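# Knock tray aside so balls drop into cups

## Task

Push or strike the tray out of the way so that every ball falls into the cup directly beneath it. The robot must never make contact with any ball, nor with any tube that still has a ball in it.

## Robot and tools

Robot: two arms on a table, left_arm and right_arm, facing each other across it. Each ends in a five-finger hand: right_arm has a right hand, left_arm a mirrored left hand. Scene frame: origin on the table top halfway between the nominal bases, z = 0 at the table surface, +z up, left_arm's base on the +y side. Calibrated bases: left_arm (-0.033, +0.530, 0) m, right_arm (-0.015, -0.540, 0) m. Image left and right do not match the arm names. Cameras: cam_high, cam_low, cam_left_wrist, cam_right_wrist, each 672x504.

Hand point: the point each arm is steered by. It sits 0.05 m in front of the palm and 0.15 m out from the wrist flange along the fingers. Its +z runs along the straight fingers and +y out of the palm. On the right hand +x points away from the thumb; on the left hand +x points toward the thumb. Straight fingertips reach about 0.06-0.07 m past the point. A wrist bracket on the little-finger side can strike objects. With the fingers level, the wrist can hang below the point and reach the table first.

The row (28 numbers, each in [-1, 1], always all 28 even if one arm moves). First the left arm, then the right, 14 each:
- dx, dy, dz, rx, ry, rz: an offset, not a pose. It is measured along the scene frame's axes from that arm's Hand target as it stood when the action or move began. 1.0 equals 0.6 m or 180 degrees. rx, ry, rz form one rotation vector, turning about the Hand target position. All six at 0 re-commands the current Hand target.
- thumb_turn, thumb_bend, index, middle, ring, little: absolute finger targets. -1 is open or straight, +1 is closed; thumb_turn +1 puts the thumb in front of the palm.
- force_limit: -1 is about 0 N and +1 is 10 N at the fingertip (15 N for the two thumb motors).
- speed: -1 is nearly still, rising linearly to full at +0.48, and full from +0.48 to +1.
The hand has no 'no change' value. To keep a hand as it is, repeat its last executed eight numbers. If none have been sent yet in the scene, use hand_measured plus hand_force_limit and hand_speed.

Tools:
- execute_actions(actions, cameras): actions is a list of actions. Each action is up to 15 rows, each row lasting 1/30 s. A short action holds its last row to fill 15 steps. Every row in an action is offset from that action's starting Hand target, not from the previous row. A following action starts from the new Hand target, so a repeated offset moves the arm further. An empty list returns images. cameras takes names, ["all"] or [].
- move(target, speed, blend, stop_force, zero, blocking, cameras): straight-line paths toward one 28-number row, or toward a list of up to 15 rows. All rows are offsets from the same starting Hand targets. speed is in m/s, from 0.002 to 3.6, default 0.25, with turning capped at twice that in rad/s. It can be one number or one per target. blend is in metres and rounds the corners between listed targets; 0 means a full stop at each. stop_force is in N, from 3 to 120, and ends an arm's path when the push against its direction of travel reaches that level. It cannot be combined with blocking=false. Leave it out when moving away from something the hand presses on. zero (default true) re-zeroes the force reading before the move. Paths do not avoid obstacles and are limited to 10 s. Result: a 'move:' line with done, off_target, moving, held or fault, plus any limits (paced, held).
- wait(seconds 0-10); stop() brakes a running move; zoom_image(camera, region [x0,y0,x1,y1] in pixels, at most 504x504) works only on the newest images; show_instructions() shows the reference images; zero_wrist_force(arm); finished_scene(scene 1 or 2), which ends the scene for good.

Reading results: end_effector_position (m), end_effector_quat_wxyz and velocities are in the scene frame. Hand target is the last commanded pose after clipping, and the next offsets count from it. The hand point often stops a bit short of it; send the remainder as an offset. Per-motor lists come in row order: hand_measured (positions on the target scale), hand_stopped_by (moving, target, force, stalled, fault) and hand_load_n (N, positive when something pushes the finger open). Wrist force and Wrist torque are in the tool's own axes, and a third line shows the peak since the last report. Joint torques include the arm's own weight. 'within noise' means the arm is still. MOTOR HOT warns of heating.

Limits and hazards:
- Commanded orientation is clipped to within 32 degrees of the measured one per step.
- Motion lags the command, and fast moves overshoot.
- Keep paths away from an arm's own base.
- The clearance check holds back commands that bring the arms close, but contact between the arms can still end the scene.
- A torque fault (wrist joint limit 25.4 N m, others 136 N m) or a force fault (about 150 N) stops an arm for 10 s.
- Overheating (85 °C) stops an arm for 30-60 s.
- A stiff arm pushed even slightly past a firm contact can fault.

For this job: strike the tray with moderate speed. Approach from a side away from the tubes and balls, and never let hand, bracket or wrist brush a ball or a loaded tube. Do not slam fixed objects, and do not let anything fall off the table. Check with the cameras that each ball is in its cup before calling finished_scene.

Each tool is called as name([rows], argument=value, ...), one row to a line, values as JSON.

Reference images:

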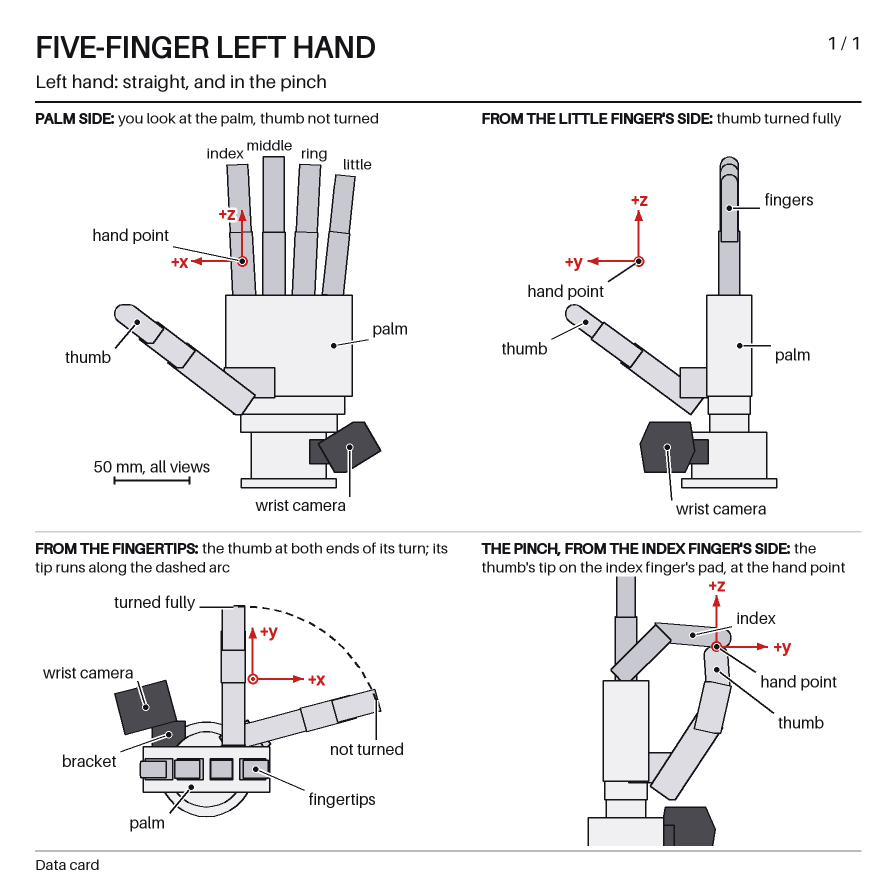

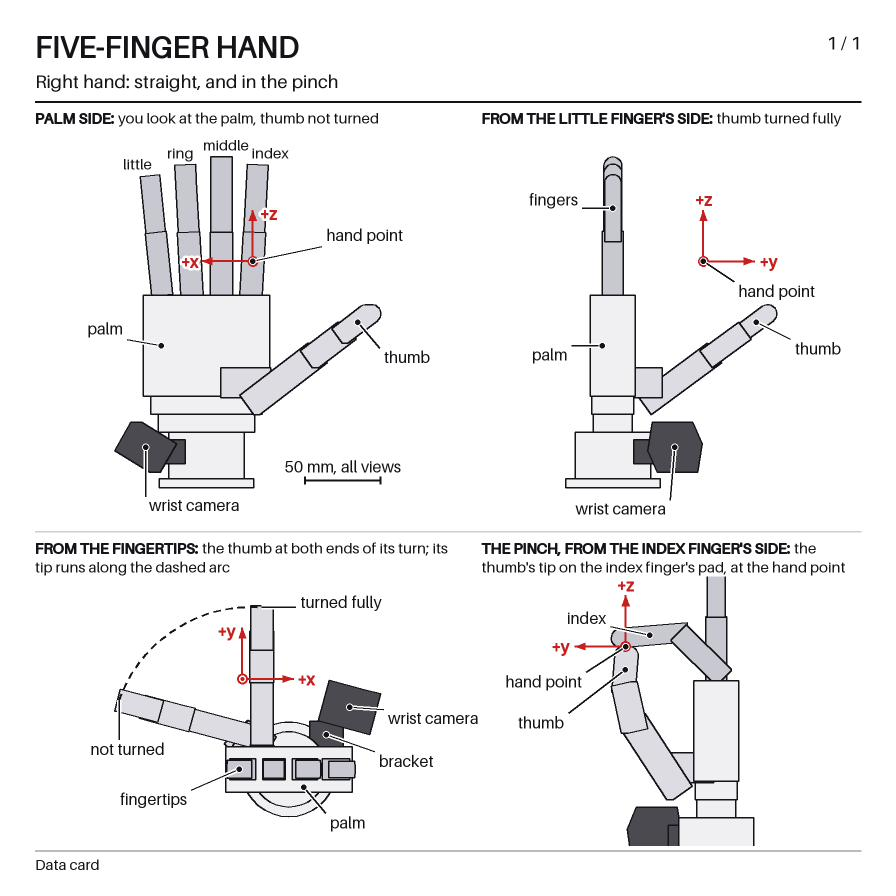

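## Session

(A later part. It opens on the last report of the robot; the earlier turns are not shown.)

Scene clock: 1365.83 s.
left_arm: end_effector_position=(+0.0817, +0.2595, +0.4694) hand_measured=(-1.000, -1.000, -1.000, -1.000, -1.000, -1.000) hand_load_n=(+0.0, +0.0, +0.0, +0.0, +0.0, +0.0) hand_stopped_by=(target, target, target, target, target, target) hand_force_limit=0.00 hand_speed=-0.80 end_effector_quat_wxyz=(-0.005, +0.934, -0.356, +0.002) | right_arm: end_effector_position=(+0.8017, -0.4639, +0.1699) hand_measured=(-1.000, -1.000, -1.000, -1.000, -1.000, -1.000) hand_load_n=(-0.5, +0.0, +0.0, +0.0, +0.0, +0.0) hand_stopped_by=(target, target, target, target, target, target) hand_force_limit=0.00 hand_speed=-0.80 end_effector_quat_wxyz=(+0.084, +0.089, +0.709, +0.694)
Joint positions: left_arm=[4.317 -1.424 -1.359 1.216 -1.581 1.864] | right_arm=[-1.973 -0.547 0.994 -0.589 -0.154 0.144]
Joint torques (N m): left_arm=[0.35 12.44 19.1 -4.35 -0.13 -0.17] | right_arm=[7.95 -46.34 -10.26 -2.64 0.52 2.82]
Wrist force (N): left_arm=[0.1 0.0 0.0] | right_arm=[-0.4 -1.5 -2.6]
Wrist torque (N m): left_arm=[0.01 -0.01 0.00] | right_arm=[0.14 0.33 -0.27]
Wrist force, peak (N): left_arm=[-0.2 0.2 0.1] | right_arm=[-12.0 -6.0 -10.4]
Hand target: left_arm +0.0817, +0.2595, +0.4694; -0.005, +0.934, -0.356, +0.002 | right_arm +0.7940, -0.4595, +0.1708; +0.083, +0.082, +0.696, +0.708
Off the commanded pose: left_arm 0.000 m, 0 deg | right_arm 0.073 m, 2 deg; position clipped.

move(target=[0,0,0,0,0,0,-1,-1,-1,-1,-1,-1,0,-0.8, 0.1473,-0.1707,-0.0013,0,0,-0.105,-1,-1,-1,-1,-1,-1,0,-0.8], speed=0.3)

execute_actions([
  [[0,0,0,0,0,0,-1,-1,-1,-1,-1,-1,0,-0.8,0,0,0,0,0,0,-1,-1,-1,-1,-1,-1,0,-0.8],[0,0,0,0,0,0,-1,-1,-1,-1,-1,-1,0,-0.8,0,0,0,0,0,0,-1,-1,-1,-1,-1,-1,0,-0.8],[0,0,0,0,0,0,-1,-1,-1,-1,-1,-1,0,-0.8,0,0,0,0,0,0,-1,-1,-1,-1,-1,-1,0,-0.8],[0,0,0,0,0,0,-1,-1,-1,-1,-1,-1,0,-0.8,0,0,0,0,0,0,-1,-1,-1,-1,-1,-1,0,-0.8],[0,0,0,0,0,0,-1,-1,-1,-1,-1,-1,0,-0.8,0,0,0,0,0,0,-1,-1,-1,-1,-1,-1,0,-0.8],[0,0,0,0,0,0,-1,-1,-1,-1,-1,-1,0,-0.8,0,0,0,0,0,0,-1,-1,-1,-1,-1,-1,0,-0.8],[0,0,0,0,0,0,-1,-1,-1,-1,-1,-1,0,-0.8,0,0,0,0,0,0,-1,-1,-1,-1,-1,-1,0,-0.8],[0,0,0,0,0,0,-1,-1,-1,-1,-1,-1,0,-0.8,0,0,0,0,0,0,-1,-1,-1,-1,-1,-1,0,-0.8],[0,0,0,0,0,0,-1,-1,-1,-1,-1,-1,0,-0.8,-0.2232,0.2474,0,0,0,0.021,-1,-1,-1,-1,-1,-1,0,-0.8],[0,0,0,0,0,0,-1,-1,-1,-1,-1,-1,0,-0.8,-0.2232,0.2474,0,0,0,0.042,-1,-1,-1,-1,-1,-1,0,-0.8],[0,0,0,0,0,0,-1,-1,-1,-1,-1,-1,0,-0.8,-0.2232,0.2474,0,0,0,0.063,-1,-1,-1,-1,-1,-1,0,-0.8],[0,0,0,0,0,0,-1,-1,-1,-1,-1,-1,0,-0.8,-0.2232,0.2474,0,0,0,0.084,-1,-1,-1,-1,-1,-1,0,-0.8],[0,0,0,0,0,0,-1,-1,-1,-1,-1,-1,0,-0.8,-0.2232,0.2474,0,0,0,0.105,-1,-1,-1,-1,-1,-1,0,-0.8],[0,0,0,0,0,0,-1,-1,-1,-1,-1,-1,0,-0.8,-0.2232,0.2474,0,0,0,0.126,-1,-1,-1,-1,-1,-1,0,-0.8],[0,0,0,0,0,0,-1,-1,-1,-1,-1,-1,0,-0.8,-0.2232,0.2474,0,0,0,0.147,-1,-1,-1,-1,-1,-1,0,-0.8]],
])

Scene clock: 1409.47 s.
left_arm: end_effector_position=(+0.0817, +0.2595, +0.4694) hand_measured=(-1.000, -1.000, -1.000, -1.000, -1.000, -1.000) hand_load_n=(+0.0, +0.0, +0.0, +0.0, +0.0, +0.0) hand_stopped_by=(target, target, target, target, target, target) hand_force_limit=0.00 hand_speed=-0.80 end_effector_quat_wxyz=(-0.005, +0.934, -0.356, +0.002) | right_arm: end_effector_position=(+0.8824, -0.5620, +0.1700) hand_measured=(-1.000, -1.000, -1.000, -1.000, -1.000, -1.000) hand_load_n=(+0.0, +0.0, +0.0, +0.0, +0.0, +0.0) hand_stopped_by=(target, target, target, target, target, target) hand_force_limit=0.00 hand_speed=-0.80 end_effector_quat_wxyz=(+0.198, +0.195, +0.673, +0.685)
Joint positions: left_arm=[4.317 -1.424 -1.359 1.216 -1.581 1.864] | right_arm=[-2.034 -0.469 0.864 -0.559 0.106 0.164]
Joint torques (N m): left_arm=[0.47 12.44 19.38 -4.44 -0.16 -0.16] | right_arm=[9.59 -60.64 -23.31 2 1.55 -2.8]
Wrist force (N): left_arm=[0.2 -0.2 -0.1] | right_arm=[-0.5 -1.6 -3.1]
Wrist torque (N m): left_arm=[-0.02 -0.03 0.02] | right_arm=[0.17 0.36 -0.22]
Wrist force, peak (N): left_arm=[0.2 -0.2 -0.1] | right_arm=[-1.4 -1.7 -3.3]
Hand target: left_arm +0.0817, +0.2595, +0.4694; -0.005, +0.934, -0.356, +0.002 | right_arm +0.8824, -0.5620, +0.1701; +0.198, +0.195, +0.673, +0.685
Off the commanded pose: left_arm 0.000 m, 0 deg | right_arm 0.000 m, 0 deg.
move: done

Scene clock: 1410.50 s.
left_arm: end_effector_position=(+0.0817, +0.2595, +0.4694) hand_measured=(-1.000, -1.000, -1.000, -1.000, -1.000, -1.000) hand_load_n=(+0.0, -0.5, +0.0, +0.0, +0.0, +0.0) hand_stopped_by=(target, target, target, target, target, target) hand_force_limit=0.00 hand_speed=-0.80 end_effector_quat_wxyz=(-0.005, +0.934, -0.356, +0.002) | right_arm: end_effector_position=(+0.7696, -0.4319, +0.1717) hand_measured=(-1.000, -1.000, -1.000, -1.000, -1.000, -1.000) hand_load_n=(+0.0, +0.0, +0.0, +0.0, +0.0, +0.0) hand_stopped_by=(target, target, target, target, target, target) hand_force_limit=0.00 hand_speed=-0.80 end_effector_quat_wxyz=(+0.039, +0.044, +0.713, +0.699)
Joint positions: left_arm=[4.317 -1.424 -1.359 1.216 -1.581 1.864] | right_arm=[-1.945 -0.549 0.991 -0.525 -0.254 0.085]
Joint torques (N m): left_arm=[0.16 13.41 19.41 -4.49 -0.17 -0.17] | right_arm=[10.33 -48.84 -9.61 2.8 -0.09 -2.57]
Wrist force (N): left_arm=[0.1 0.1 -0.1] | right_arm=[-0.2 -1.6 -2.9]
Wrist torque (N m): left_arm=[0.04 -0.01 0.00] | right_arm=[0.14 0.30 -0.25]
Wrist force, peak (N): left_arm=[-0.1 0.3 0.1] | right_arm=[-12.0 -6.0 -10.6]
Hand target: left_arm +0.0817, +0.2595, +0.4694; -0.005, +0.934, -0.356, +0.002 | right_arm +0.7627, -0.4273, +0.1700; +0.036, +0.036, +0.700, +0.712
Off the commanded pose: left_arm 0.000 m, 0 deg | right_arm 0.028 m, 2 deg; position clipped.

move(target=[0,0,0,0,0,0,-1,-1,-1,-1,-1,-1,0,-0.8, 0.0638,-0.1245,0.0333,0,0,-0.168,-1,-1,-1,-1,-1,-1,0,-0.8], speed=0.4)

move(target=[0,0,0,0,0,0,-1,-1,-1,-1,-1,-1,0,-0.8, 0,0,0,-0.245,-0.337,0,-1,-1,-1,-1,-1,-1,0,-0.8], speed=0.4, cameras=["cam_high","cam_low"])

Scene clock: 1624.10 s.
left_arm: end_effector_position=(+0.0817, +0.2595, +0.4694) hand_measured=(-1.000, -1.000, -1.000, -1.000, -1.000, -1.000) hand_load_n=(+0.0, +0.0, +0.0, +0.0, +0.0, +0.0) hand_stopped_by=(target, target, target, target, target, target) hand_force_limit=0.00 hand_speed=-0.80 end_effector_quat_wxyz=(-0.005, +0.934, -0.356, +0.002) | right_arm: end_effector_position=(+0.8010, -0.5021, +0.1900) hand_measured=(-1.000, -1.000, -1.000, -1.000, -1.000, -1.000) hand_load_n=(+0.0, +0.0, +0.0, +0.0, +0.0, +0.0) hand_stopped_by=(target, target, target, target, target, target) hand_force_limit=0.00 hand_speed=-0.80 end_effector_quat_wxyz=(+0.221, +0.217, +0.666, +0.678) end_effector_velocity=(+0.000, +0.000, +0.000) end_effector_angular_velocity=(-0.001, +0.001, -0.002)
Joint positions: left_arm=[4.317 -1.424 -1.359 1.216 -1.581 1.864] | right_arm=[-2 -0.735 1.338 -0.689 0.205 0.084]
Joint velocities: left_arm=[within noise] | right_arm=[0 -0.001 0.001 0.007 0.002 -0.006]
Joint torques (N m): left_arm=[0.06 14.09 19.19 -4.58 -0.15 -0.03] | right_arm=[9.66 -53.22 -12.96 1.6 1.26 -2.76]
Wrist force (N): left_arm=[0.0 -0.1 0.2] | right_arm=[-0.1 -1.7 -2.7]
Wrist torque (N m): left_arm=[-0.03 0.01 0.01] | right_arm=[0.11 0.31 -0.26]
Wrist force, peak (N): left_arm=[0.0 0.1 0.3] | right_arm=[-0.3 -1.7 -3.4]
Hand target: left_arm +0.0817, +0.2595, +0.4694; -0.005, +0.934, -0.356, +0.002 | right_arm +0.8010, -0.5020, +0.1900; +0.221, +0.217, +0.666, +0.678
Off the commanded pose: left_arm 0.000 m, 0 deg | right_arm 0.000 m, 0 deg.
move: done

Scene clock: 1626.43 s.
left_arm: end_effector_position=(+0.0817, +0.2595, +0.4694) hand_measured=(-1.000, -1.000, -1.000, -1.000, -1.000, -1.000) hand_load_n=(+0.0, +0.0, +0.0, +0.0, +0.0, +0.0) hand_stopped_by=(target, target, target, target, target, target) hand_force_limit=0.00 hand_speed=-0.80 end_effector_quat_wxyz=(-0.005, +0.934, -0.356, +0.002) | right_arm: end_effector_position=(+0.8010, -0.5020, +0.1900) hand_measured=(-1.000, -1.000, -1.000, -1.000, -1.000, -1.000) hand_load_n=(+0.0, +0.0, +0.0, +0.0, +0.0, +0.0) hand_stopped_by=(target, target, target, target, target, target) hand_force_limit=0.00 hand_speed=-0.80 end_effector_quat_wxyz=(+0.581, -0.241, +0.663, +0.406) end_effector_velocity=(+0.000, +0.000, +0.000) end_effector_angular_velocity=(+0.000, -0.002, +0.000)
Joint positions: left_arm=[4.317 -1.424 -1.359 1.216 -1.581 1.864] | right_arm=[-2.023 -0.561 0.942 -0.418 0.163 -1.272]
Joint velocities: left_arm=[within noise] | right_arm=[0 0 0.001 -0.006 0 0.004]
Joint torques (N m): left_arm=[0.56 13.72 19.07 -4.59 -0.13 -0.14] | right_arm=[-11.2 -51.52 -9.58 -3.09 -1 2.68]
Wrist force (N): left_arm=[0.0 0.0 0.0] | right_arm=[1.9 -0.1 -3.0]
Wrist torque (N m): left_arm=[0.00 0.01 0.00] | right_arm=[0.22 0.16 0.18]
Wrist force, peak (N): left_arm=[-0.1 -0.2 0.2] | right_arm=[0.3 -1.6 -3.3]
Hand target: left_arm +0.0817, +0.2595, +0.4694; -0.005, +0.934, -0.356, +0.002 | right_arm +0.8010, -0.5020, +0.1900; +0.581, -0.241, +0.663, +0.407
Off the commanded pose: left_arm 0.000 m, 0 deg | right_arm 0.000 m, 0 deg.
move: done
Images, in order (width x height): cam_high 672x504, cam_low 672x504.

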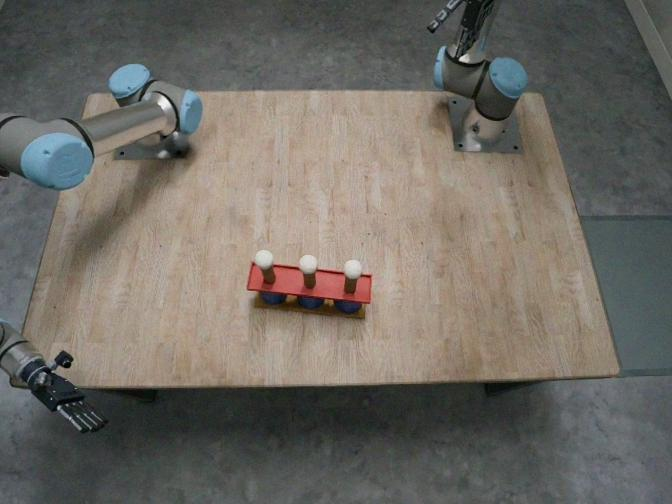

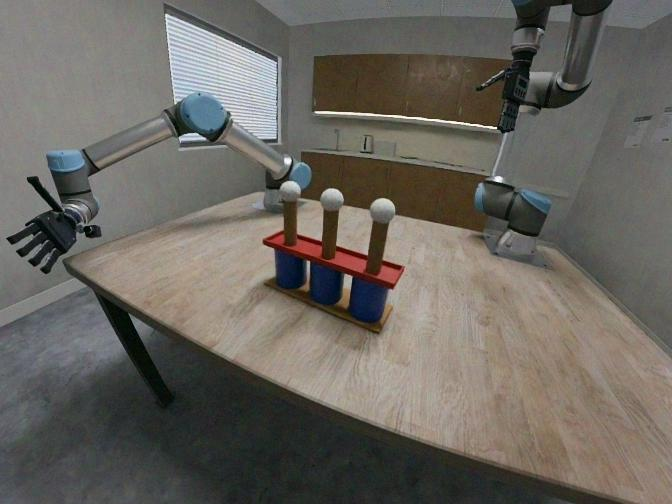

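execute_actions([
  [[0,0,0,0,0,0,-1,-1,-1,-1,-1,-1,0,-0.8,0,0,0,0,0,0,-1,-1,-1,-1,-1,-1,0,-0.8],[0,0,0,0,0,0,-1,-1,-1,-1,-1,-1,0,-0.8,0,0,0,0,0,0,-1,-1,-1,-1,-1,-1,0,-0.8],[0,0,0,0,0,0,-1,-1,-1,-1,-1,-1,0,-0.8,0,0,0,0,0,0,-1,-1,-1,-1,-1,-1,0,-0.8],[0,0,0,0,0,0,-1,-1,-1,-1,-1,-1,0,-0.8,0,0,0,0,0,0,-1,-1,-1,-1,-1,-1,0,-0.8],[0,0,0,0,0,0,-1,-1,-1,-1,-1,-1,0,-0.8,0,0,0,0,0,0,-1,-1,-1,-1,-1,-1,0,-0.8],[0,0,0,0,0,0,-1,-1,-1,-1,-1,-1,0,-0.8,0,0,0,0,0,0,-1,-1,-1,-1,-1,-1,0,-0.8],[0,0,0,0,0,0,-1,-1,-1,-1,-1,-1,0,-0.8,0,0,0,0,0,0,-1,-1,-1,-1,-1,-1,0,-0.8],[0,0,0,0,0,0,-1,-1,-1,-1,-1,-1,0,-0.8,0,0,0,0,0,0,-1,-1,-1,-1,-1,-1,0,-0.8],[0,0,0,0,0,0,-1,-1,-1,-1,-1,-1,0,-0.8,-0.335,0.248,0,0.0268,0.0395,0.0212,-1,-1,-1,-1,-1,-1,0,-0.8],[0,0,0,0,0,0,-1,-1,-1,-1,-1,-1,0,-0.8,-0.335,0.248,0,0.0509,0.0809,0.0421,-1,-1,-1,-1,-1,-1,0,-0.8],[0,0,0,0,0,0,-1,-1,-1,-1,-1,-1,0,-0.8,-0.335,0.248,0,0.0723,0.1239,0.0626,-1,-1,-1,-1,-1,-1,0,-0.8],[0,0,0,0,0,0,-1,-1,-1,-1,-1,-1,0,-0.8,-0.335,0.248,0,0.091,0.1685,0.0823,-1,-1,-1,-1,-1,-1,0,-0.8],[0,0,0,0,0,0,-1,-1,-1,-1,-1,-1,0,-0.8,-0.335,0.248,0,0.1069,0.2147,0.1011,-1,-1,-1,-1,-1,-1,0,-0.8],[0,0,0,0,0,0,-1,-1,-1,-1,-1,-1,0,-0.8,-0.335,0.248,0,0.1198,0.2622,0.1186,-1,-1,-1,-1,-1,-1,0,-0.8],[0,0,0,0,0,0,-1,-1,-1,-1,-1,-1,0,-0.8,-0.335,0.248,0,0.1297,0.3111,0.1346,-1,-1,-1,-1,-1,-1,0,-0.8]],
])

Scene clock: 1682.17 s.
left_arm: end_effector_position=(+0.0817, +0.2595, +0.4694) hand_measured=(-1.000, -1.000, -1.000, -1.000, -1.000, -1.000) hand_load_n=(+0.0, +0.0, +0.0, +0.0, +0.0, +0.0) hand_stopped_by=(target, target, target, target, target, target) hand_force_limit=0.00 hand_speed=-0.80 end_effector_quat_wxyz=(-0.005, +0.934, -0.356, +0.002) | right_arm: end_effector_position=(+0.6755, -0.3991, +0.1998) hand_measured=(-1.000, -1.000, -1.000, -1.000, -1.000, -1.000) hand_load_n=(+0.0, +0.0, +0.0, +0.0, +0.0, +0.0) hand_stopped_by=(target, target, target, target, target, target) hand_force_limit=0.00 hand_speed=-0.80 end_effector_quat_wxyz=(+0.187, -0.024, +0.674, +0.715)
Joint positions: left_arm=[4.317 -1.424 -1.359 1.216 -1.581 1.864] | right_arm=[-1.936 -0.622 1.205 -0.004 -0.168 -0.864]
Joint torques (N m): left_arm=[-0.15 14.46 19.01 -4.51 -0.28 -0.02] | right_arm=[9.47 -36.28 -10.33 2.77 -0.7 1.63]
Wrist force (N): left_arm=[0.0 0.0 0.0] | right_arm=[0.1 -1.5 -3.1]
Wrist torque (N m): left_arm=[0.01 0.00 0.00] | right_arm=[0.16 0.34 -0.23]
Wrist force, peak (N): left_arm=[0.2 0.3 0.1] | right_arm=[1.1 -17.9 -8.2]
Hand target: left_arm +0.0817, +0.2595, +0.4694; -0.005, +0.934, -0.356, +0.002 | right_arm +0.6627, -0.3953, +0.1946; +0.148, -0.035, +0.700, +0.698
Off the commanded pose: left_arm 0.000 m, 0 deg | right_arm 0.089 m, 6 deg; position clipped.

move(target=[0,0,0,0,0,0,-1,-1,-1,-1,-1,-1,0,-0.8, 0.2305,-0.1778,-0.0077,-0.1297,-0.3111,-0.1346,-1,-1,-1,-1,-1,-1,0,-0.8], speed=0.4)

execute_actions([
  [[0,0,0,0,0,0,-1,-1,-1,-1,-1,-1,0,-0.8,0,0,0,0,0,0,-1,-1,-1,-1,-1,-1,0,-0.8],[0,0,0,0,0,0,-1,-1,-1,-1,-1,-1,0,-0.8,0,0,0,0,0,0,-1,-1,-1,-1,-1,-1,0,-0.8],[0,0,0,0,0,0,-1,-1,-1,-1,-1,-1,0,-0.8,0,0,0,0,0,0,-1,-1,-1,-1,-1,-1,0,-0.8],[0,0,0,0,0,0,-1,-1,-1,-1,-1,-1,0,-0.8,0,0,0,0,0,0,-1,-1,-1,-1,-1,-1,0,-0.8],[0,0,0,0,0,0,-1,-1,-1,-1,-1,-1,0,-0.8,0,0,0,0,0,0,-1,-1,-1,-1,-1,-1,0,-0.8],[0,0,0,0,0,0,-1,-1,-1,-1,-1,-1,0,-0.8,0,0,0,0,0,0,-1,-1,-1,-1,-1,-1,0,-0.8],[0,0,0,0,0,0,-1,-1,-1,-1,-1,-1,0,-0.8,-0.335,0.248,0,0.0268,0.0395,0.0212,-1,-1,-1,-1,-1,-1,0,-0.8],[0,0,0,0,0,0,-1,-1,-1,-1,-1,-1,0,-0.8,-0.335,0.248,0,0.0509,0.0809,0.0421,-1,-1,-1,-1,-1,-1,0,-0.8],[0,0,0,0,0,0,-1,-1,-1,-1,-1,-1,0,-0.8,-0.335,0.248,0,0.0723,0.1239,0.0626,-1,-1,-1,-1,-1,-1,0,-0.8],[0,0,0,0,0,0,-1,-1,-1,-1,-1,-1,0,-0.8,-0.335,0.248,0,0.091,0.1685,0.0823,-1,-1,-1,-1,-1,-1,0,-0.8],[0,0,0,0,0,0,-1,-1,-1,-1,-1,-1,0,-0.8,-0.335,0.248,0,0.1069,0.2147,0.1011,-1,-1,-1,-1,-1,-1,0,-0.8],[0,0,0,0,0,0,-1,-1,-1,-1,-1,-1,0,-0.8,-0.335,0.248,0,0.1198,0.2622,0.1186,-1,-1,-1,-1,-1,-1,0,-0.8],[0,0,0,0,0,0,-1,-1,-1,-1,-1,-1,0,-0.8,0,0,0,0,0,0,-1,-1,-1,-1,-1,-1,0,-0.8],[0,0,0,0,0,0,-1,-1,-1,-1,-1,-1,0,-0.8,0,0,0,0,0,0,-1,-1,-1,-1,-1,-1,0,-0.8],[0,0,0,0,0,0,-1,-1,-1,-1,-1,-1,0,-0.8,0,0,0,0,0,0,-1,-1,-1,-1,-1,-1,0,-0.8]],
])

Scene clock: 1733.60 s.
left_arm: end_effector_position=(+0.0817, +0.2595, +0.4694) hand_measured=(-1.000, -1.000, -1.000, -1.000, -1.000, -1.000) hand_load_n=(+0.0, +0.0, +0.0, +0.0, +0.0, +0.0) hand_stopped_by=(target, target, target, target, target, target) hand_force_limit=0.00 hand_speed=-0.80 end_effector_quat_wxyz=(-0.005, +0.934, -0.356, +0.002) | right_arm: end_effector_position=(+0.8010, -0.5021, +0.1900) hand_measured=(-1.000, -1.000, -1.000, -1.000, -1.000, -1.000) hand_load_n=(+0.0, +0.0, +0.0, +0.0, +0.0, +0.0) hand_stopped_by=(target, target, target, target, target, target) hand_force_limit=0.00 hand_speed=-0.80 end_effector_quat_wxyz=(+0.581, -0.240, +0.663, +0.407)
Joint positions: left_arm=[4.317 -1.424 -1.359 1.216 -1.581 1.864] | right_arm=[-2.024 -0.561 0.942 -0.418 0.163 -1.272]
Joint torques (N m): left_arm=[0.07 13.27 19.12 -4.46 -0.33 -0.14] | right_arm=[10.94 -40.48 -22.52 -0.91 -0.04 -2.5]
Wrist force (N): left_arm=[0.1 0.0 0.0] | right_arm=[1.9 0.0 -2.8]
Wrist torque (N m): left_arm=[-0.01 -0.01 0.01] | right_arm=[0.22 0.14 0.20]
Wrist force, peak (N): left_arm=[-0.2 0.1 0.2] | right_arm=[0.4 -1.7 -3.3]
Hand target: left_arm +0.0817, +0.2595, +0.4694; -0.005, +0.934, -0.356, +0.002 | right_arm +0.8010, -0.5020, +0.1899; +0.581, -0.241, +0.663, +0.407
Off the commanded pose: left_arm 0.000 m, 0 deg | right_arm 0.000 m, 0 deg.
move: done

Scene clock: 1734.70 s.
left_arm: end_effector_position=(+0.0817, +0.2595, +0.4694) hand_measured=(-1.000, -1.000, -1.000, -1.000, -1.000, -1.000) hand_load_n=(+0.0, -0.5, +0.0, +0.0, +0.0, +0.0) hand_stopped_by=(target, target, target, target, target, target) hand_force_limit=0.00 hand_speed=-0.80 end_effector_quat_wxyz=(-0.005, +0.934, -0.356, +0.002) | right_arm: end_effector_position=(+0.7560, -0.4761, +0.2019) hand_measured=(-1.000, -1.000, -1.000, -1.000, -1.000, -1.000) hand_load_n=(+0.0, +0.0, +0.0, +0.0, +0.0, +0.0) hand_stopped_by=(target, target, target, target, target, target) hand_force_limit=0.00 hand_speed=-0.80 end_effector_quat_wxyz=(+0.483, -0.184, +0.685, +0.513)
Joint positions: left_arm=[4.317 -1.424 -1.359 1.216 -1.581 1.864] | right_arm=[-2.014 -0.612 1.037 -0.296 0.054 -1.147]
Joint torques (N m): left_arm=[0.38 13.26 18.71 -4.63 -0.2 -0.02] | right_arm=[-10.57 -62.1 -19.35 -0.61 -0.49 -1.28]
Wrist force (N): left_arm=[-0.2 -0.1 -0.1] | right_arm=[1.8 -0.5 -3.0]
Wrist torque (N m): left_arm=[-0.01 0.02 0.00] | right_arm=[0.22 0.14 0.11]
Wrist force, peak (N): left_arm=[0.1 0.2 0.3] | right_arm=[21.1 4.6 10.1]
Hand target: left_arm +0.0817, +0.2595, +0.4694; -0.005, +0.934, -0.356, +0.002 | right_arm +0.7615, -0.4708, +0.1951; +0.497, -0.190, +0.685, +0.498
Off the commanded pose: left_arm 0.000 m, 0 deg | right_arm 0.053 m, 18 deg; position and orientation clipped.

move(target=[0,0,0,0,0,0,-1,-1,-1,-1,-1,-1,0,-0.8, 0.0658,-0.052,-0.0087,-0.0388,-0.071,-0.0306,-1,-1,-1,-1,-1,-1,0,-0.8], speed=0.4)

execute_actions([
  [[0,0,0,0,0,0,-1,-1,-1,-1,-1,-1,0,-0.8,0,0,0,0,0,0,-1,-1,-1,-1,-1,-1,0,-0.8],[0,0,0,0,0,0,-1,-1,-1,-1,-1,-1,0,-0.8,0,0,0,0,0,0,-1,-1,-1,-1,-1,-1,0,-0.8],[0,0,0,0,0,0,-1,-1,-1,-1,-1,-1,0,-0.8,0,0,0,0,0,0,-1,-1,-1,-1,-1,-1,0,-0.8],[0,0,0,0,0,0,-1,-1,-1,-1,-1,-1,0,-0.8,0,0,0,0,0,0,-1,-1,-1,-1,-1,-1,0,-0.8],[0,0,0,0,0,0,-1,-1,-1,-1,-1,-1,0,-0.8,0,0,0,0,0,0,-1,-1,-1,-1,-1,-1,0,-0.8],[0,0,0,0,0,0,-1,-1,-1,-1,-1,-1,0,-0.8,0,0,0,0,0,0,-1,-1,-1,-1,-1,-1,0,-0.8],[0,0,0,0,0,0,-1,-1,-1,-1,-1,-1,0,-0.8,0,0,0,0,0,0,-1,-1,-1,-1,-1,-1,0,-0.8],[0,0,0,0,0,0,-1,-1,-1,-1,-1,-1,0,-0.8,0,0,0,0,0,0,-1,-1,-1,-1,-1,-1,0,-0.8],[0,0,0,0,0,0,-1,-1,-1,-1,-1,-1,0,-0.8,-0.335,0.248,0,0.0268,0.0395,0.0212,-1,-1,-1,-1,-1,-1,0,-0.8],[0,0,0,0,0,0,-1,-1,-1,-1,-1,-1,0,-0.8,-0.335,0.248,0,0.0509,0.0809,0.0421,-1,-1,-1,-1,-1,-1,0,-0.8],[0,0,0,0,0,0,-1,-1,-1,-1,-1,-1,0,-0.8,-0.335,0.248,0,0.0723,0.1239,0.0626,-1,-1,-1,-1,-1,-1,0,-0.8],[0,0,0,0,0,0,-1,-1,-1,-1,-1,-1,0,-0.8,-0.335,0.248,0,0.091,0.1685,0.0823,-1,-1,-1,-1,-1,-1,0,-0.8],[0,0,0,0,0,0,-1,-1,-1,-1,-1,-1,0,-0.8,-0.335,0.248,0,0.1069,0.2147,0.1011,-1,-1,-1,-1,-1,-1,0,-0.8],[0,0,0,0,0,0,-1,-1,-1,-1,-1,-1,0,-0.8,-0.335,0.248,0,0.1198,0.2622,0.1186,-1,-1,-1,-1,-1,-1,0,-0.8],[0,0,0,0,0,0,-1,-1,-1,-1,-1,-1,0,-0.8,0,0,0,0,0,0,-1,-1,-1,-1,-1,-1,0,-0.8]],
])

Scene clock: 1785.37 s.
left_arm: end_effector_position=(+0.0817, +0.2595, +0.4694) hand_measured=(-1.000, -1.000, -1.000, -1.000, -1.000, -1.000) hand_load_n=(+0.0, +0.0, +0.0, +0.0, +0.0, +0.0) hand_stopped_by=(target, target, target, target, target, target) hand_force_limit=0.00 hand_speed=-0.80 end_effector_quat_wxyz=(-0.005, +0.934, -0.356, +0.002) | right_arm: end_effector_position=(+0.8010, -0.5021, +0.1897) hand_measured=(-1.000, -1.000, -1.000, -1.000, -1.000, -1.000) hand_load_n=(+0.0, +0.0, +0.0, +0.0, +0.0, +0.0) hand_stopped_by=(target, target, target, target, target, target) hand_force_limit=0.00 hand_speed=-0.80 end_effector_quat_wxyz=(+0.581, -0.241, +0.663, +0.407)
Joint positions: left_arm=[4.317 -1.424 -1.359 1.216 -1.581 1.864] | right_arm=[-2.024 -0.559 0.939 -0.414 0.162 -1.274]
Joint torques (N m): left_arm=[0.32 13.96 18.77 -4.42 -0.08 -0.14] | right_arm=[5.65 -62.87 -16.41 -1.1 0.24 -2.49]
Wrist force (N): left_arm=[0.0 -0.1 0.1] | right_arm=[2.0 0.0 -3.0]
Wrist torque (N m): left_arm=[-0.01 0.01 0.00] | right_arm=[0.23 0.13 0.20]
Wrist force, peak (N): left_arm=[0.2 0.3 -0.2] | right_arm=[2.2 0.0 -3.0]
Hand target: left_arm +0.0817, +0.2595, +0.4694; -0.005, +0.934, -0.356, +0.002 | right_arm +0.8010, -0.5020, +0.1899; +0.581, -0.241, +0.663, +0.407
Off the commanded pose: left_arm 0.000 m, 0 deg | right_arm 0.000 m, 0 deg.
move: done

Scene clock: 1786.57 s.
left_arm: end_effector_position=(+0.0817, +0.2595, +0.4694) hand_measured=(-1.000, -1.000, -1.000, -1.000, -1.000, -1.000) hand_load_n=(+0.0, +0.0, +0.0, +0.0, +0.0, +0.0) hand_stopped_by=(target, target, target, target, target, target) hand_force_limit=0.00 hand_speed=-0.80 end_effector_quat_wxyz=(-0.005, +0.934, -0.356, +0.002) | right_arm: end_effector_position=(+0.7685, -0.4841, +0.1997) hand_measured=(-1.000, -1.000, -1.000, -1.000, -1.000, -1.000) hand_load_n=(+0.0, +0.0, +0.0, +0.0, +0.0, +0.0) hand_stopped_by=(target, target, target, target, target, target) hand_force_limit=0.00 hand_speed=-0.80 end_effector_quat_wxyz=(+0.538, -0.222, +0.673, +0.456)
Joint positions: left_arm=[4.317 -1.424 -1.359 1.216 -1.581 1.864] | right_arm=[-2.019 -0.615 1.029 -0.366 0.105 -1.236]
Joint torques (N m): left_arm=[1.37 13.93 18.99 -4.54 -0.16 -0.05] | right_arm=[-11.62 -39.47 -19.08 0.66 -1.01 0.33]
Wrist force (N): left_arm=[0.0 0.0 0.0] | right_arm=[2.1 0.1 -3.0]
Wrist torque (N m): left_arm=[0.00 0.00 0.01] | right_arm=[0.28 0.12 0.18]
Wrist force, peak (N): left_arm=[0.1 0.2 0.2] | right_arm=[21.3 4.5 9.9]
Hand target: left_arm +0.0817, +0.2595, +0.4694; -0.005, +0.934, -0.356, +0.002 | right_arm +0.7609, -0.4683, +0.1943; +0.506, -0.198, +0.682, +0.489
Off the commanded pose: left_arm 0.000 m, 0 deg | right_arm 0.038 m, 8 deg; position and orientation clipped.

move(target=[0,0,0,0,0,0,-1,-1,-1,-1,-1,-1,0,-0.8, 0.0668,-0.0562,-0.0073,-0.0341,-0.0625,-0.0288,-1,-1,-1,-1,-1,-1,0,-0.8], speed=0.4)

execute_actions([
  [[0,0,0,0,0,0,-1,-1,-1,-1,-1,-1,0,-0.8,0,0,0,0,0,0,-1,-1,-1,-1,-1,-1,0,-0.8],[0,0,0,0,0,0,-1,-1,-1,-1,-1,-1,0,-0.8,0,0,0,0,0,0,-1,-1,-1,-1,-1,-1,0,-0.8],[0,0,0,0,0,0,-1,-1,-1,-1,-1,-1,0,-0.8,0,0,0,0,0,0,-1,-1,-1,-1,-1,-1,0,-0.8],[0,0,0,0,0,0,-1,-1,-1,-1,-1,-1,0,-0.8,0,0,0,0,0,0,-1,-1,-1,-1,-1,-1,0,-0.8],[0,0,0,0,0,0,-1,-1,-1,-1,-1,-1,0,-0.8,0,0,0,0,0,0,-1,-1,-1,-1,-1,-1,0,-0.8],[0,0,0,0,0,0,-1,-1,-1,-1,-1,-1,0,-0.8,0,0,0,0,0,0,-1,-1,-1,-1,-1,-1,0,-0.8],[0,0,0,0,0,0,-1,-1,-1,-1,-1,-1,0,-0.8,0,0,0,0,0,0,-1,-1,-1,-1,-1,-1,0,-0.8],[0,0,0,0,0,0,-1,-1,-1,-1,-1,-1,0,-0.8,-0.335,0.248,0,0.0268,0.0395,0.0212,-1,-1,-1,-1,-1,-1,0,-0.8],[0,0,0,0,0,0,-1,-1,-1,-1,-1,-1,0,-0.8,-0.335,0.248,0,0.0509,0.0809,0.0421,-1,-1,-1,-1,-1,-1,0,-0.8],[0,0,0,0,0,0,-1,-1,-1,-1,-1,-1,0,-0.8,-0.335,0.248,0,0.0723,0.1239,0.0626,-1,-1,-1,-1,-1,-1,0,-0.8],[0,0,0,0,0,0,-1,-1,-1,-1,-1,-1,0,-0.8,-0.335,0.248,0,0.091,0.1685,0.0823,-1,-1,-1,-1,-1,-1,0,-0.8],[0,0,0,0,0,0,-1,-1,-1,-1,-1,-1,0,-0.8,-0.335,0.248,0,0.1069,0.2147,0.1011,-1,-1,-1,-1,-1,-1,0,-0.8],[0,0,0,0,0,0,-1,-1,-1,-1,-1,-1,0,-0.8,-0.335,0.248,0,0.1198,0.2622,0.1186,-1,-1,-1,-1,-1,-1,0,-0.8],[0,0,0,0,0,0,-1,-1,-1,-1,-1,-1,0,-0.8,0,0,0,0,0,0,-1,-1,-1,-1,-1,-1,0,-0.8],[0,0,0,0,0,0,-1,-1,-1,-1,-1,-1,0,-0.8,0,0,0,0,0,0,-1,-1,-1,-1,-1,-1,0,-0.8]],
])

Scene clock: 1860.83 s.
left_arm: end_effector_position=(+0.0817, +0.2595, +0.4694) hand_measured=(-1.000, -1.000, -1.000, -1.000, -1.000, -1.000) hand_load_n=(+0.0, +0.0, +0.0, +0.0, +0.0, +0.0) hand_stopped_by=(target, target, target, target, target, target) hand_force_limit=0.00 hand_speed=-0.80 end_effector_quat_wxyz=(-0.005, +0.934, -0.356, +0.002) | right_arm: end_effector_position=(+0.8010, -0.5020, +0.1898) hand_measured=(-1.000, -1.000, -1.000, -1.000, -1.000, -1.000) hand_load_n=(+0.0, +0.0, +0.0, +0.0, +0.0, +0.0) hand_stopped_by=(target, target, target, target, target, target) hand_force_limit=0.00 hand_speed=-0.80 end_effector_quat_wxyz=(+0.581, -0.241, +0.663, +0.407)
Joint positions: left_arm=[4.317 -1.424 -1.359 1.216 -1.581 1.864] | right_arm=[-2.024 -0.559 0.938 -0.41 0.163 -1.278]
Joint torques (N m): left_arm=[0.48 14.54 19.81 -4.5 -0.32 -0.17] | right_arm=[-5.81 -65.52 -11.25 0.76 -0.93 -2.38]
Wrist force (N): left_arm=[0.0 0.0 0.0] | right_arm=[2.0 -0.1 -2.6]
Wrist torque (N m): left_arm=[0.00 0.00 0.01] | right_arm=[0.20 0.13 0.20]
Wrist force, peak (N): left_arm=[0.2 0.1 0.3] | right_arm=[2.1 -0.1 -3.3]
Hand target: left_arm +0.0817, +0.2595, +0.4694; -0.005, +0.934, -0.356, +0.002 | right_arm +0.8010, -0.5020, +0.1899; +0.581, -0.241, +0.663, +0.407
Off the commanded pose: left_arm 0.000 m, 0 deg | right_arm 0.000 m, 0 deg.
move: done

Scene clock: 1861.97 s.
left_arm: end_effector_position=(+0.0817, +0.2595, +0.4694) hand_measured=(-1.000, -1.000, -1.000, -1.000, -1.000, -1.000) hand_load_n=(+0.0, +0.0, +0.0, +0.0, +0.0, +0.0) hand_stopped_by=(target, target, target, target, target, target) hand_force_limit=0.00 hand_speed=-0.80 end_effector_quat_wxyz=(-0.005, +0.934, -0.356, +0.002) | right_arm: end_effector_position=(+0.7555, -0.4738, +0.2010) hand_measured=(-1.000, -1.000, -1.000, -1.000, -1.000, -1.000) hand_load_n=(+0.0, +0.0, +0.0, +0.0, +0.0, +0.0) hand_stopped_by=(target, target, target, target, target, target) hand_force_limit=0.00 hand_speed=-0.80 end_effector_quat_wxyz=(+0.492, -0.193, +0.683, +0.504)
Joint positions: left_arm=[4.317 -1.424 -1.359 1.216 -1.581 1.864] | right_arm=[-2.012 -0.615 1.043 -0.303 0.062 -1.173]
Joint torques (N m): left_arm=[0.43 14.05 19.58 -4.57 -0.24 -0.04] | right_arm=[-11.1 -38.64 -18.72 -0.52 -0.4 -1.01]
Wrist force (N): left_arm=[0.0 -0.1 0.0] | right_arm=[1.9 -0.2 -2.7]
Wrist torque (N m): left_arm=[-0.01 0.01 0.00] | right_arm=[0.24 0.11 0.14]
Wrist force, peak (N): left_arm=[-0.3 -0.3 0.0] | right_arm=[21.1 4.7 10.1]
Hand target: left_arm +0.0817, +0.2595, +0.4694; -0.005, +0.934, -0.356, +0.002 | right_arm +0.7607, -0.4686, +0.1943; +0.496, -0.191, +0.685, +0.498
Off the commanded pose: left_arm 0.000 m, 0 deg | right_arm 0.055 m, 16 deg; position and orientation clipped.

move(target=[0,0,0,0,0,0,-1,-1,-1,-1,-1,-1,0,-0.8, 0.123,-0.095,-0.0238,-0.0664,-0.0966,-0.0762,-1,-1,-1,-1,-1,-1,0,-0.8], speed=0.4)

execute_actions([
  [[0,0,0,0,0,0,-1,-1,-1,-1,-1,-1,0,-0.8,0,0,0,0,0,0,-1,-1,-1,-1,-1,-1,0,-0.8],[0,0,0,0,0,0,-1,-1,-1,-1,-1,-1,0,-0.8,0,0,0,0,0,0,-1,-1,-1,-1,-1,-1,0,-0.8],[0,0,0,0,0,0,-1,-1,-1,-1,-1,-1,0,-0.8,0,0,0,0,0,0,-1,-1,-1,-1,-1,-1,0,-0.8],[0,0,0,0,0,0,-1,-1,-1,-1,-1,-1,0,-0.8,0,0,0,0,0,0,-1,-1,-1,-1,-1,-1,0,-0.8],[0,0,0,0,0,0,-1,-1,-1,-1,-1,-1,0,-0.8,0,0,0,0,0,0,-1,-1,-1,-1,-1,-1,0,-0.8],[0,0,0,0,0,0,-1,-1,-1,-1,-1,-1,0,-0.8,0,0,0,0,0,0,-1,-1,-1,-1,-1,-1,0,-0.8],[0,0,0,0,0,0,-1,-1,-1,-1,-1,-1,0,-0.8,0,0,0,0,0,0,-1,-1,-1,-1,-1,-1,0,-0.8],[0,0,0,0,0,0,-1,-1,-1,-1,-1,-1,0,-0.8,-0.335,0.248,0,0,0,0.0212,-1,-1,-1,-1,-1,-1,0,-0.8],[0,0,0,0,0,0,-1,-1,-1,-1,-1,-1,0,-0.8,-0.335,0.248,0,0,0,0.0425,-1,-1,-1,-1,-1,-1,0,-0.8],[0,0,0,0,0,0,-1,-1,-1,-1,-1,-1,0,-0.8,-0.335,0.248,0,0.035,0.0455,0.0635,-1,-1,-1,-1,-1,-1,0,-0.8],[0,0,0,0,0,0,-1,-1,-1,-1,-1,-1,0,-0.8,-0.335,0.248,0,0.067,0.0934,0.0839,-1,-1,-1,-1,-1,-1,0,-0.8],[0,0,0,0,0,0,-1,-1,-1,-1,-1,-1,0,-0.8,-0.335,0.248,0,0.0959,0.1435,0.1035,-1,-1,-1,-1,-1,-1,0,-0.8],[0,0,0,0,0,0,-1,-1,-1,-1,-1,-1,0,-0.8,-0.335,0.248,0,0.1218,0.196,0.1218,-1,-1,-1,-1,-1,-1,0,-0.8],[0,0,0,0,0,0,-1,-1,-1,-1,-1,-1,0,-0.8,-0.335,0.248,0,0.1442,0.2505,0.1383,-1,-1,-1,-1,-1,-1,0,-0.8],[0,0,0,0,0,0,-1,-1,-1,-1,-1,-1,0,-0.8,0,0,0,0,0,0,-1,-1,-1,-1,-1,-1,0,-0.8]],
])

Scene clock: 2066.70 s.
left_arm: end_effector_position=(+0.0817, +0.2595, +0.4694) hand_measured=(-1.000, -1.000, -1.000, -1.000, -1.000, -1.000) hand_load_n=(+0.0, +0.0, +0.0, +0.0, +0.0, +0.0) hand_stopped_by=(target, target, target, target, target, target) hand_force_limit=0.00 hand_speed=-0.80 end_effector_quat_wxyz=(-0.005, +0.934, -0.356, +0.002) | right_arm: end_effector_position=(+0.8345, -0.5256, +0.1799) hand_measured=(-1.000, -1.000, -1.000, -1.000, -1.000, -1.000) hand_load_n=(+0.0, +0.0, +0.0, +0.0, +0.0, +0.0) hand_stopped_by=(target, target, target, target, target, target) hand_force_limit=0.00 hand_speed=-0.80 end_effector_quat_wxyz=(+0.626, -0.232, +0.668, +0.328)
Joint positions: left_arm=[4.317 -1.424 -1.359 1.216 -1.581 1.864] | right_arm=[-2.033 -0.527 0.882 -0.355 0.296 -1.422]
Joint torques (N m): left_arm=[1.41 14.56 19.47 -4.57 -0.17 0.09] | right_arm=[9.11 -66.31 -12.27 -3.06 0.82 2.59]
Wrist force (N): left_arm=[0.0 0.1 0.2] | right_arm=[2.1 0.4 -2.9]
Wrist torque (N m): left_arm=[0.00 0.01 0.00] | right_arm=[0.28 0.11 0.13]
Wrist force, peak (N): left_arm=[0.3 0.2 -0.1] | right_arm=[2.0 -0.3 -3.2]
Hand target: left_arm +0.0817, +0.2595, +0.4694; -0.005, +0.934, -0.356, +0.002 | right_arm +0.8345, -0.5256, +0.1800; +0.627, -0.232, +0.668, +0.328
Off the commanded pose: left_arm 0.000 m, 0 deg | right_arm 0.000 m, 0 deg.
move: done

Scene clock: 2067.90 s.
left_arm: end_effector_position=(+0.0817, +0.2595, +0.4694) hand_measured=(-1.000, -1.000, -1.000, -1.000, -1.000, -1.000) hand_load_n=(+0.0, +0.0, +0.0, +0.0, +0.0, +0.0) hand_stopped_by=(target, target, target, target, target, target) hand_force_limit=0.00 hand_speed=-0.80 end_effector_quat_wxyz=(-0.005, +0.934, -0.356, +0.002) | right_arm: end_effector_position=(+0.7853, -0.4965, +0.1914) hand_measured=(-1.000, -1.000, -1.000, -1.000, -1.000, -1.000) hand_load_n=(+0.0, +0.0, +0.0, +0.0, +0.0, +0.0) hand_stopped_by=(target, target, target, target, target, target) hand_force_limit=0.00 hand_speed=-0.80 end_effector_quat_wxyz=(+0.595, -0.235, +0.673, +0.371)
Joint positions: left_arm=[4.317 -1.424 -1.359 1.216 -1.581 1.864] | right_arm=[-2.028 -0.624 1.043 -0.341 0.223 -1.424]
Joint torques (N m): left_arm=[0.19 14.31 20.2 -4.55 -0.17 -0.02] | right_arm=[-11.36 -63.16 -22.83 -0.06 -0.99 0.76]
Wrist force (N): left_arm=[-0.2 0.0 0.1] | right_arm=[2.0 0.3 -2.7]
Wrist torque (N m): left_arm=[0.00 0.05 -0.01] | right_arm=[0.25 0.12 0.21]
Wrist force, peak (N): left_arm=[-0.2 0.0 0.1] | right_arm=[20.2 5.6 9.0]
Hand target: left_arm +0.0817, +0.2595, +0.4694; -0.005, +0.934, -0.356, +0.002 | right_arm +0.7783, -0.4790, +0.1851; +0.568, -0.206, +0.685, +0.408
Off the commanded pose: left_arm 0.000 m, 0 deg | right_arm 0.058 m, 6 deg; position and orientation clipped.

move(target=[0,0,0,0,0,0,-1,-1,-1,-1,-1,-1,0,-0.8, -0.1305,0.6317,0.0082,0.0397,0.1133,0.238,-1,-1,-1,-1,-1,-1,0,-0.8], speed=0.3, cameras=["cam_high","cam_low","cam_left_wrist"])

zoom_image(camera="cam_high", region=[190, 240, 390, 400])

zoom_image(camera="cam_low", region=[140, 170, 420, 370])

Scene clock: 2134.27 s.
left_arm: end_effector_position=(+0.0817, +0.2595, +0.4694) hand_measured=(-1.000, -1.000, -1.000, -1.000, -1.000, -1.000) hand_load_n=(+0.0, +0.0, +0.0, +0.0, +0.0, +0.0) hand_stopped_by=(target, target, target, target, target, target) hand_force_limit=0.00 hand_speed=-0.80 end_effector_quat_wxyz=(-0.005, +0.934, -0.356, +0.002) | right_arm: end_effector_position=(+0.7000, -0.1000, +0.1901) hand_measured=(-1.000, -1.000, -1.000, -1.000, -1.000, -1.000) hand_load_n=(+0.0, +0.0, +0.0, +0.0, +0.0, +0.0) hand_stopped_by=(target, target, target, target, target, target) hand_force_limit=0.00 hand_speed=-0.80 end_effector_quat_wxyz=(+0.266, -0.330, +0.622, +0.658)
Joint positions: left_arm=[4.317 -1.424 -1.359 1.216 -1.581 1.864] | right_arm=[-1.496 -0.211 0.287 0.198 -0.026 -1.146]
Joint torques (N m): left_arm=[0.89 13.73 19.86 -4.46 -0.22 -0.03] | right_arm=[6.81 -46.5 -23.35 3.45 0.91 -2.48]
Wrist force (N): left_arm=[-0.1 0.0 0.0] | right_arm=[1.6 -0.6 -2.5]
Wrist torque (N m): left_arm=[0.00 0.01 0.00] | right_arm=[0.19 0.17 0.01]
Wrist force, peak (N): left_arm=[-0.1 0.0 0.4] | right_arm=[1.6 -1.6 -4.5]
Hand target: left_arm +0.0817, +0.2595, +0.4694; -0.005, +0.934, -0.356, +0.002 | right_arm +0.7000, -0.1000, +0.1900; +0.265, -0.332, +0.624, +0.656
Off the commanded pose: left_arm 0.000 m, 0 deg | right_arm 0.000 m, 0 deg.
move: done
Images, in order (width x height): cam_high 672x504, cam_low 672x504, cam_left_wrist 672x504.

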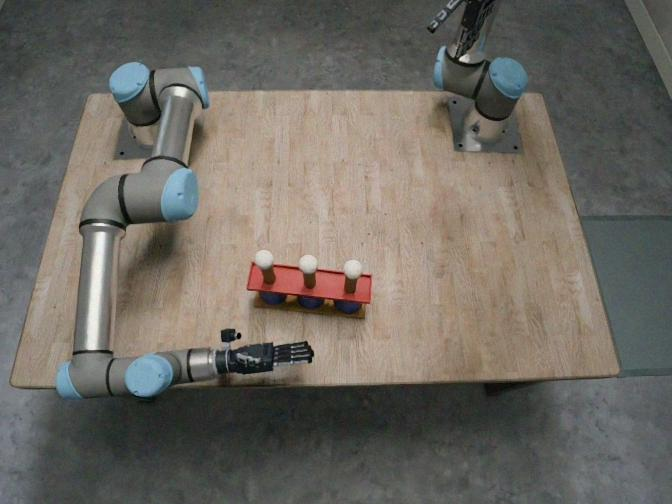

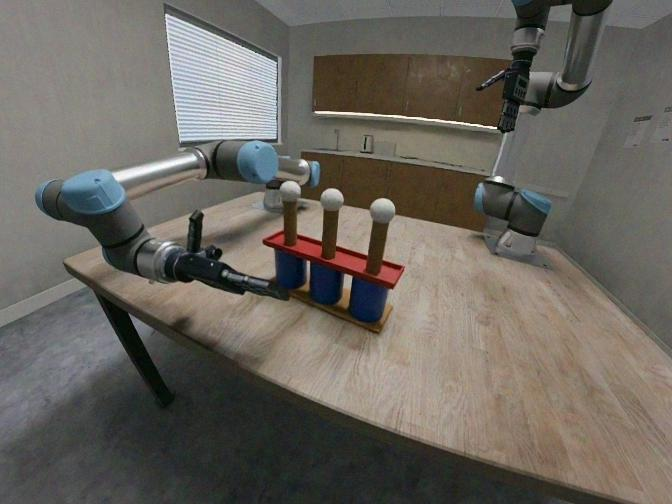

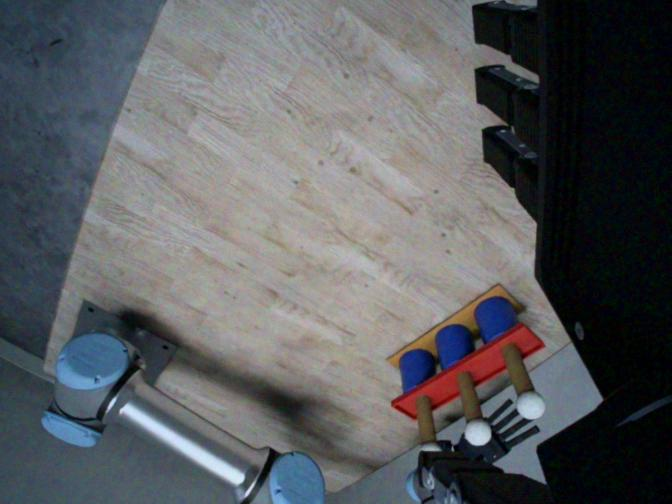

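Scaled by 2.520 from the camera's 672x504 image, which has a finer 960x720 frame.

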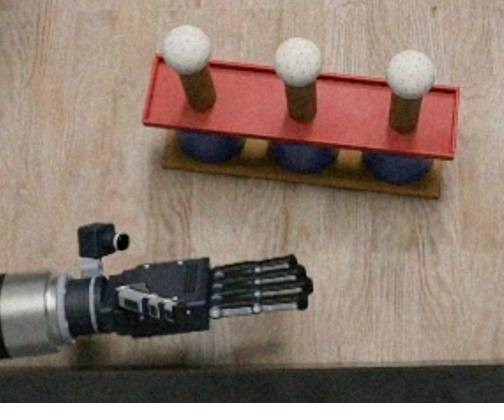

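Scaled by 1.800 from the camera's 672x504 image, which has a finer 960x720 frame.

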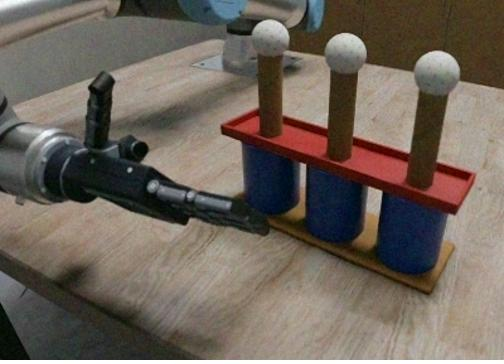

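move(target=[0,0,0,0,0,0,-1,-1,-1,-1,-1,-1,0,-0.8,-0.125,0.0117,0,0,0,0,-1,-1,-1,-1,-1,-1,0,-0.8], speed=0.1, cameras=["all"])

Scene clock: 2190.00 s.
left_arm: end_effector_position=(+0.0817, +0.2595, +0.4694) hand_measured=(-1.000, -1.000, -1.000, -1.000, -1.000, -1.000) hand_load_n=(+0.0, -0.5, +0.0, +0.0, +0.0, +0.0) hand_stopped_by=(target, target, target, target, target, target) hand_force_limit=0.00 hand_speed=-0.80 end_effector_quat_wxyz=(-0.005, +0.934, -0.356, +0.002) | right_arm: end_effector_position=(+0.6250, -0.0928, +0.1899) hand_measured=(-1.000, -1.000, -1.000, -1.000, -1.000, -1.000) hand_load_n=(+0.0, +0.0, +0.0, +0.0, +0.0, +0.0) hand_stopped_by=(target, target, target, target, target, target) hand_force_limit=0.00 hand_speed=-0.80 end_effector_quat_wxyz=(+0.266, -0.330, +0.624, +0.657)
Joint positions: left_arm=[4.317 -1.424 -1.359 1.216 -1.581 1.864] | right_arm=[-1.478 -0.402 0.713 0.296 -0.007 -1.479]
Joint torques (N m): left_arm=[0.22 14.24 19.99 -4.51 -0.27 -0.01] | right_arm=[-11.36 -65.3 -13.73 3.07 -2.26 -1.29]
Wrist force (N): left_arm=[0.1 -0.1 0.1] | right_arm=[1.6 -0.7 -2.8]
Wrist torque (N m): left_arm=[-0.02 -0.02 0.02] | right_arm=[0.18 0.17 -0.03]
Wrist force, peak (N): left_arm=[0.3 -0.1 0.3] | right_arm=[1.8 -0.9 -3.0]
Hand target: left_arm +0.0817, +0.2595, +0.4694; -0.005, +0.934, -0.356, +0.002 | right_arm +0.6250, -0.0930, +0.1900; +0.265, -0.332, +0.624, +0.656
Off the commanded pose: left_arm 0.000 m, 0 deg | right_arm 0.000 m, 0 deg.
move: done

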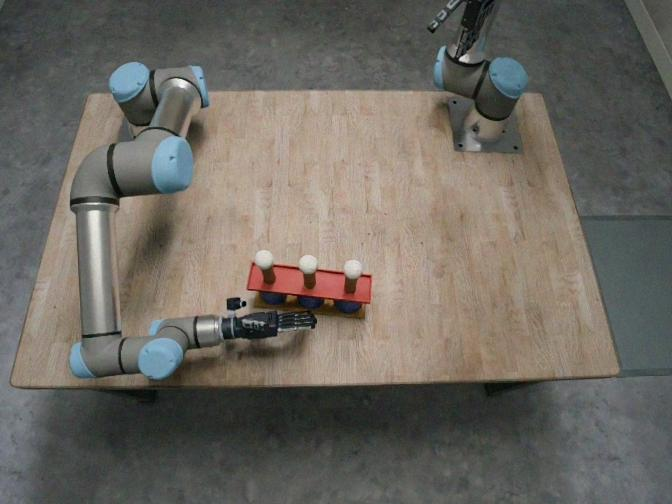

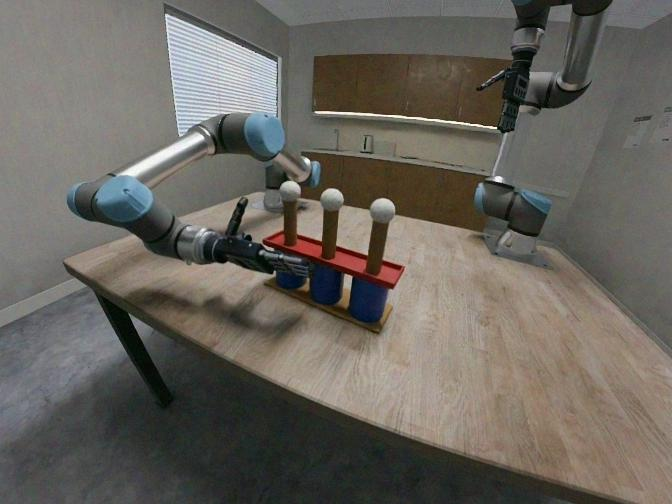

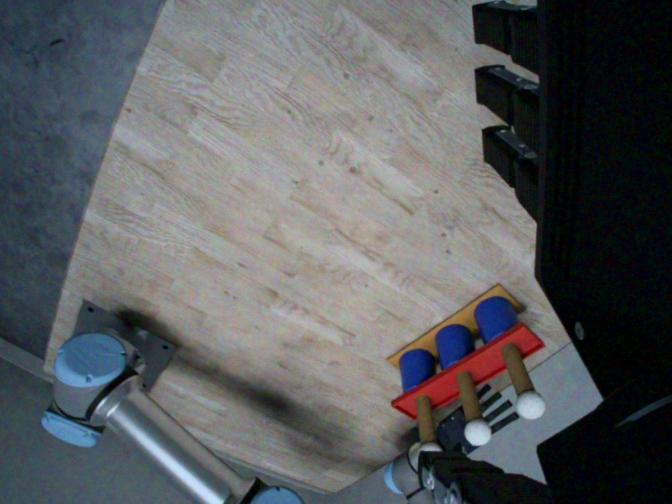

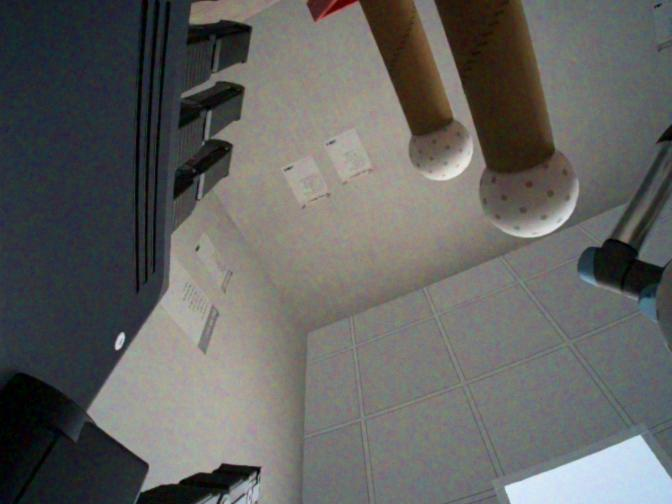

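zoom_image(camera="cam_high", region=[236, 240, 386, 352])

zoom_image(camera="cam_low", region=[220, 170, 420, 340])

zoom_image(camera="cam_left_wrist", region=[360, 270, 580, 450])

Scaled by 3.360 from the camera's 672x504 image, which has a finer 960x720 frame.

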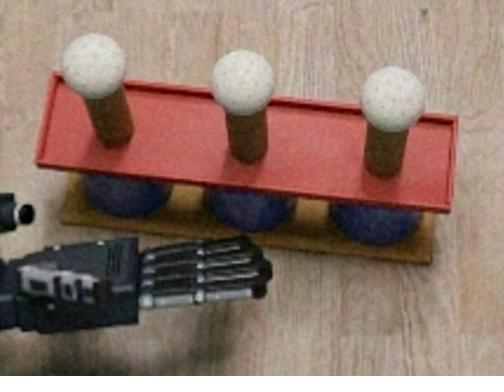

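Scaled by 2.520 from the camera's 672x504 image, which has a finer 960x720 frame.

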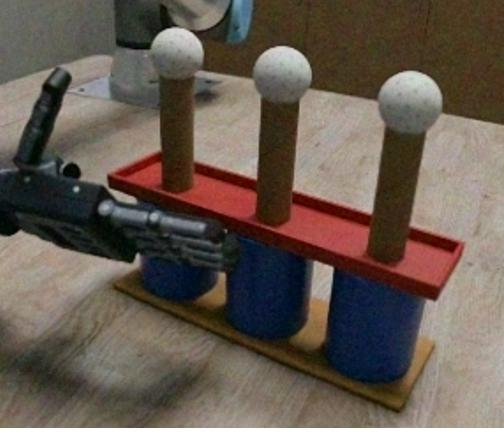

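Scaled by 2.291 from the camera's 672x504 image, which has a finer 960x720 frame.

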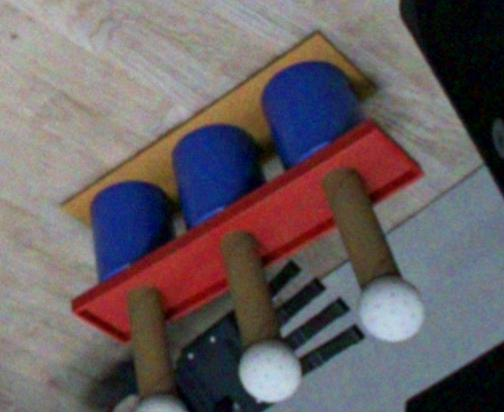

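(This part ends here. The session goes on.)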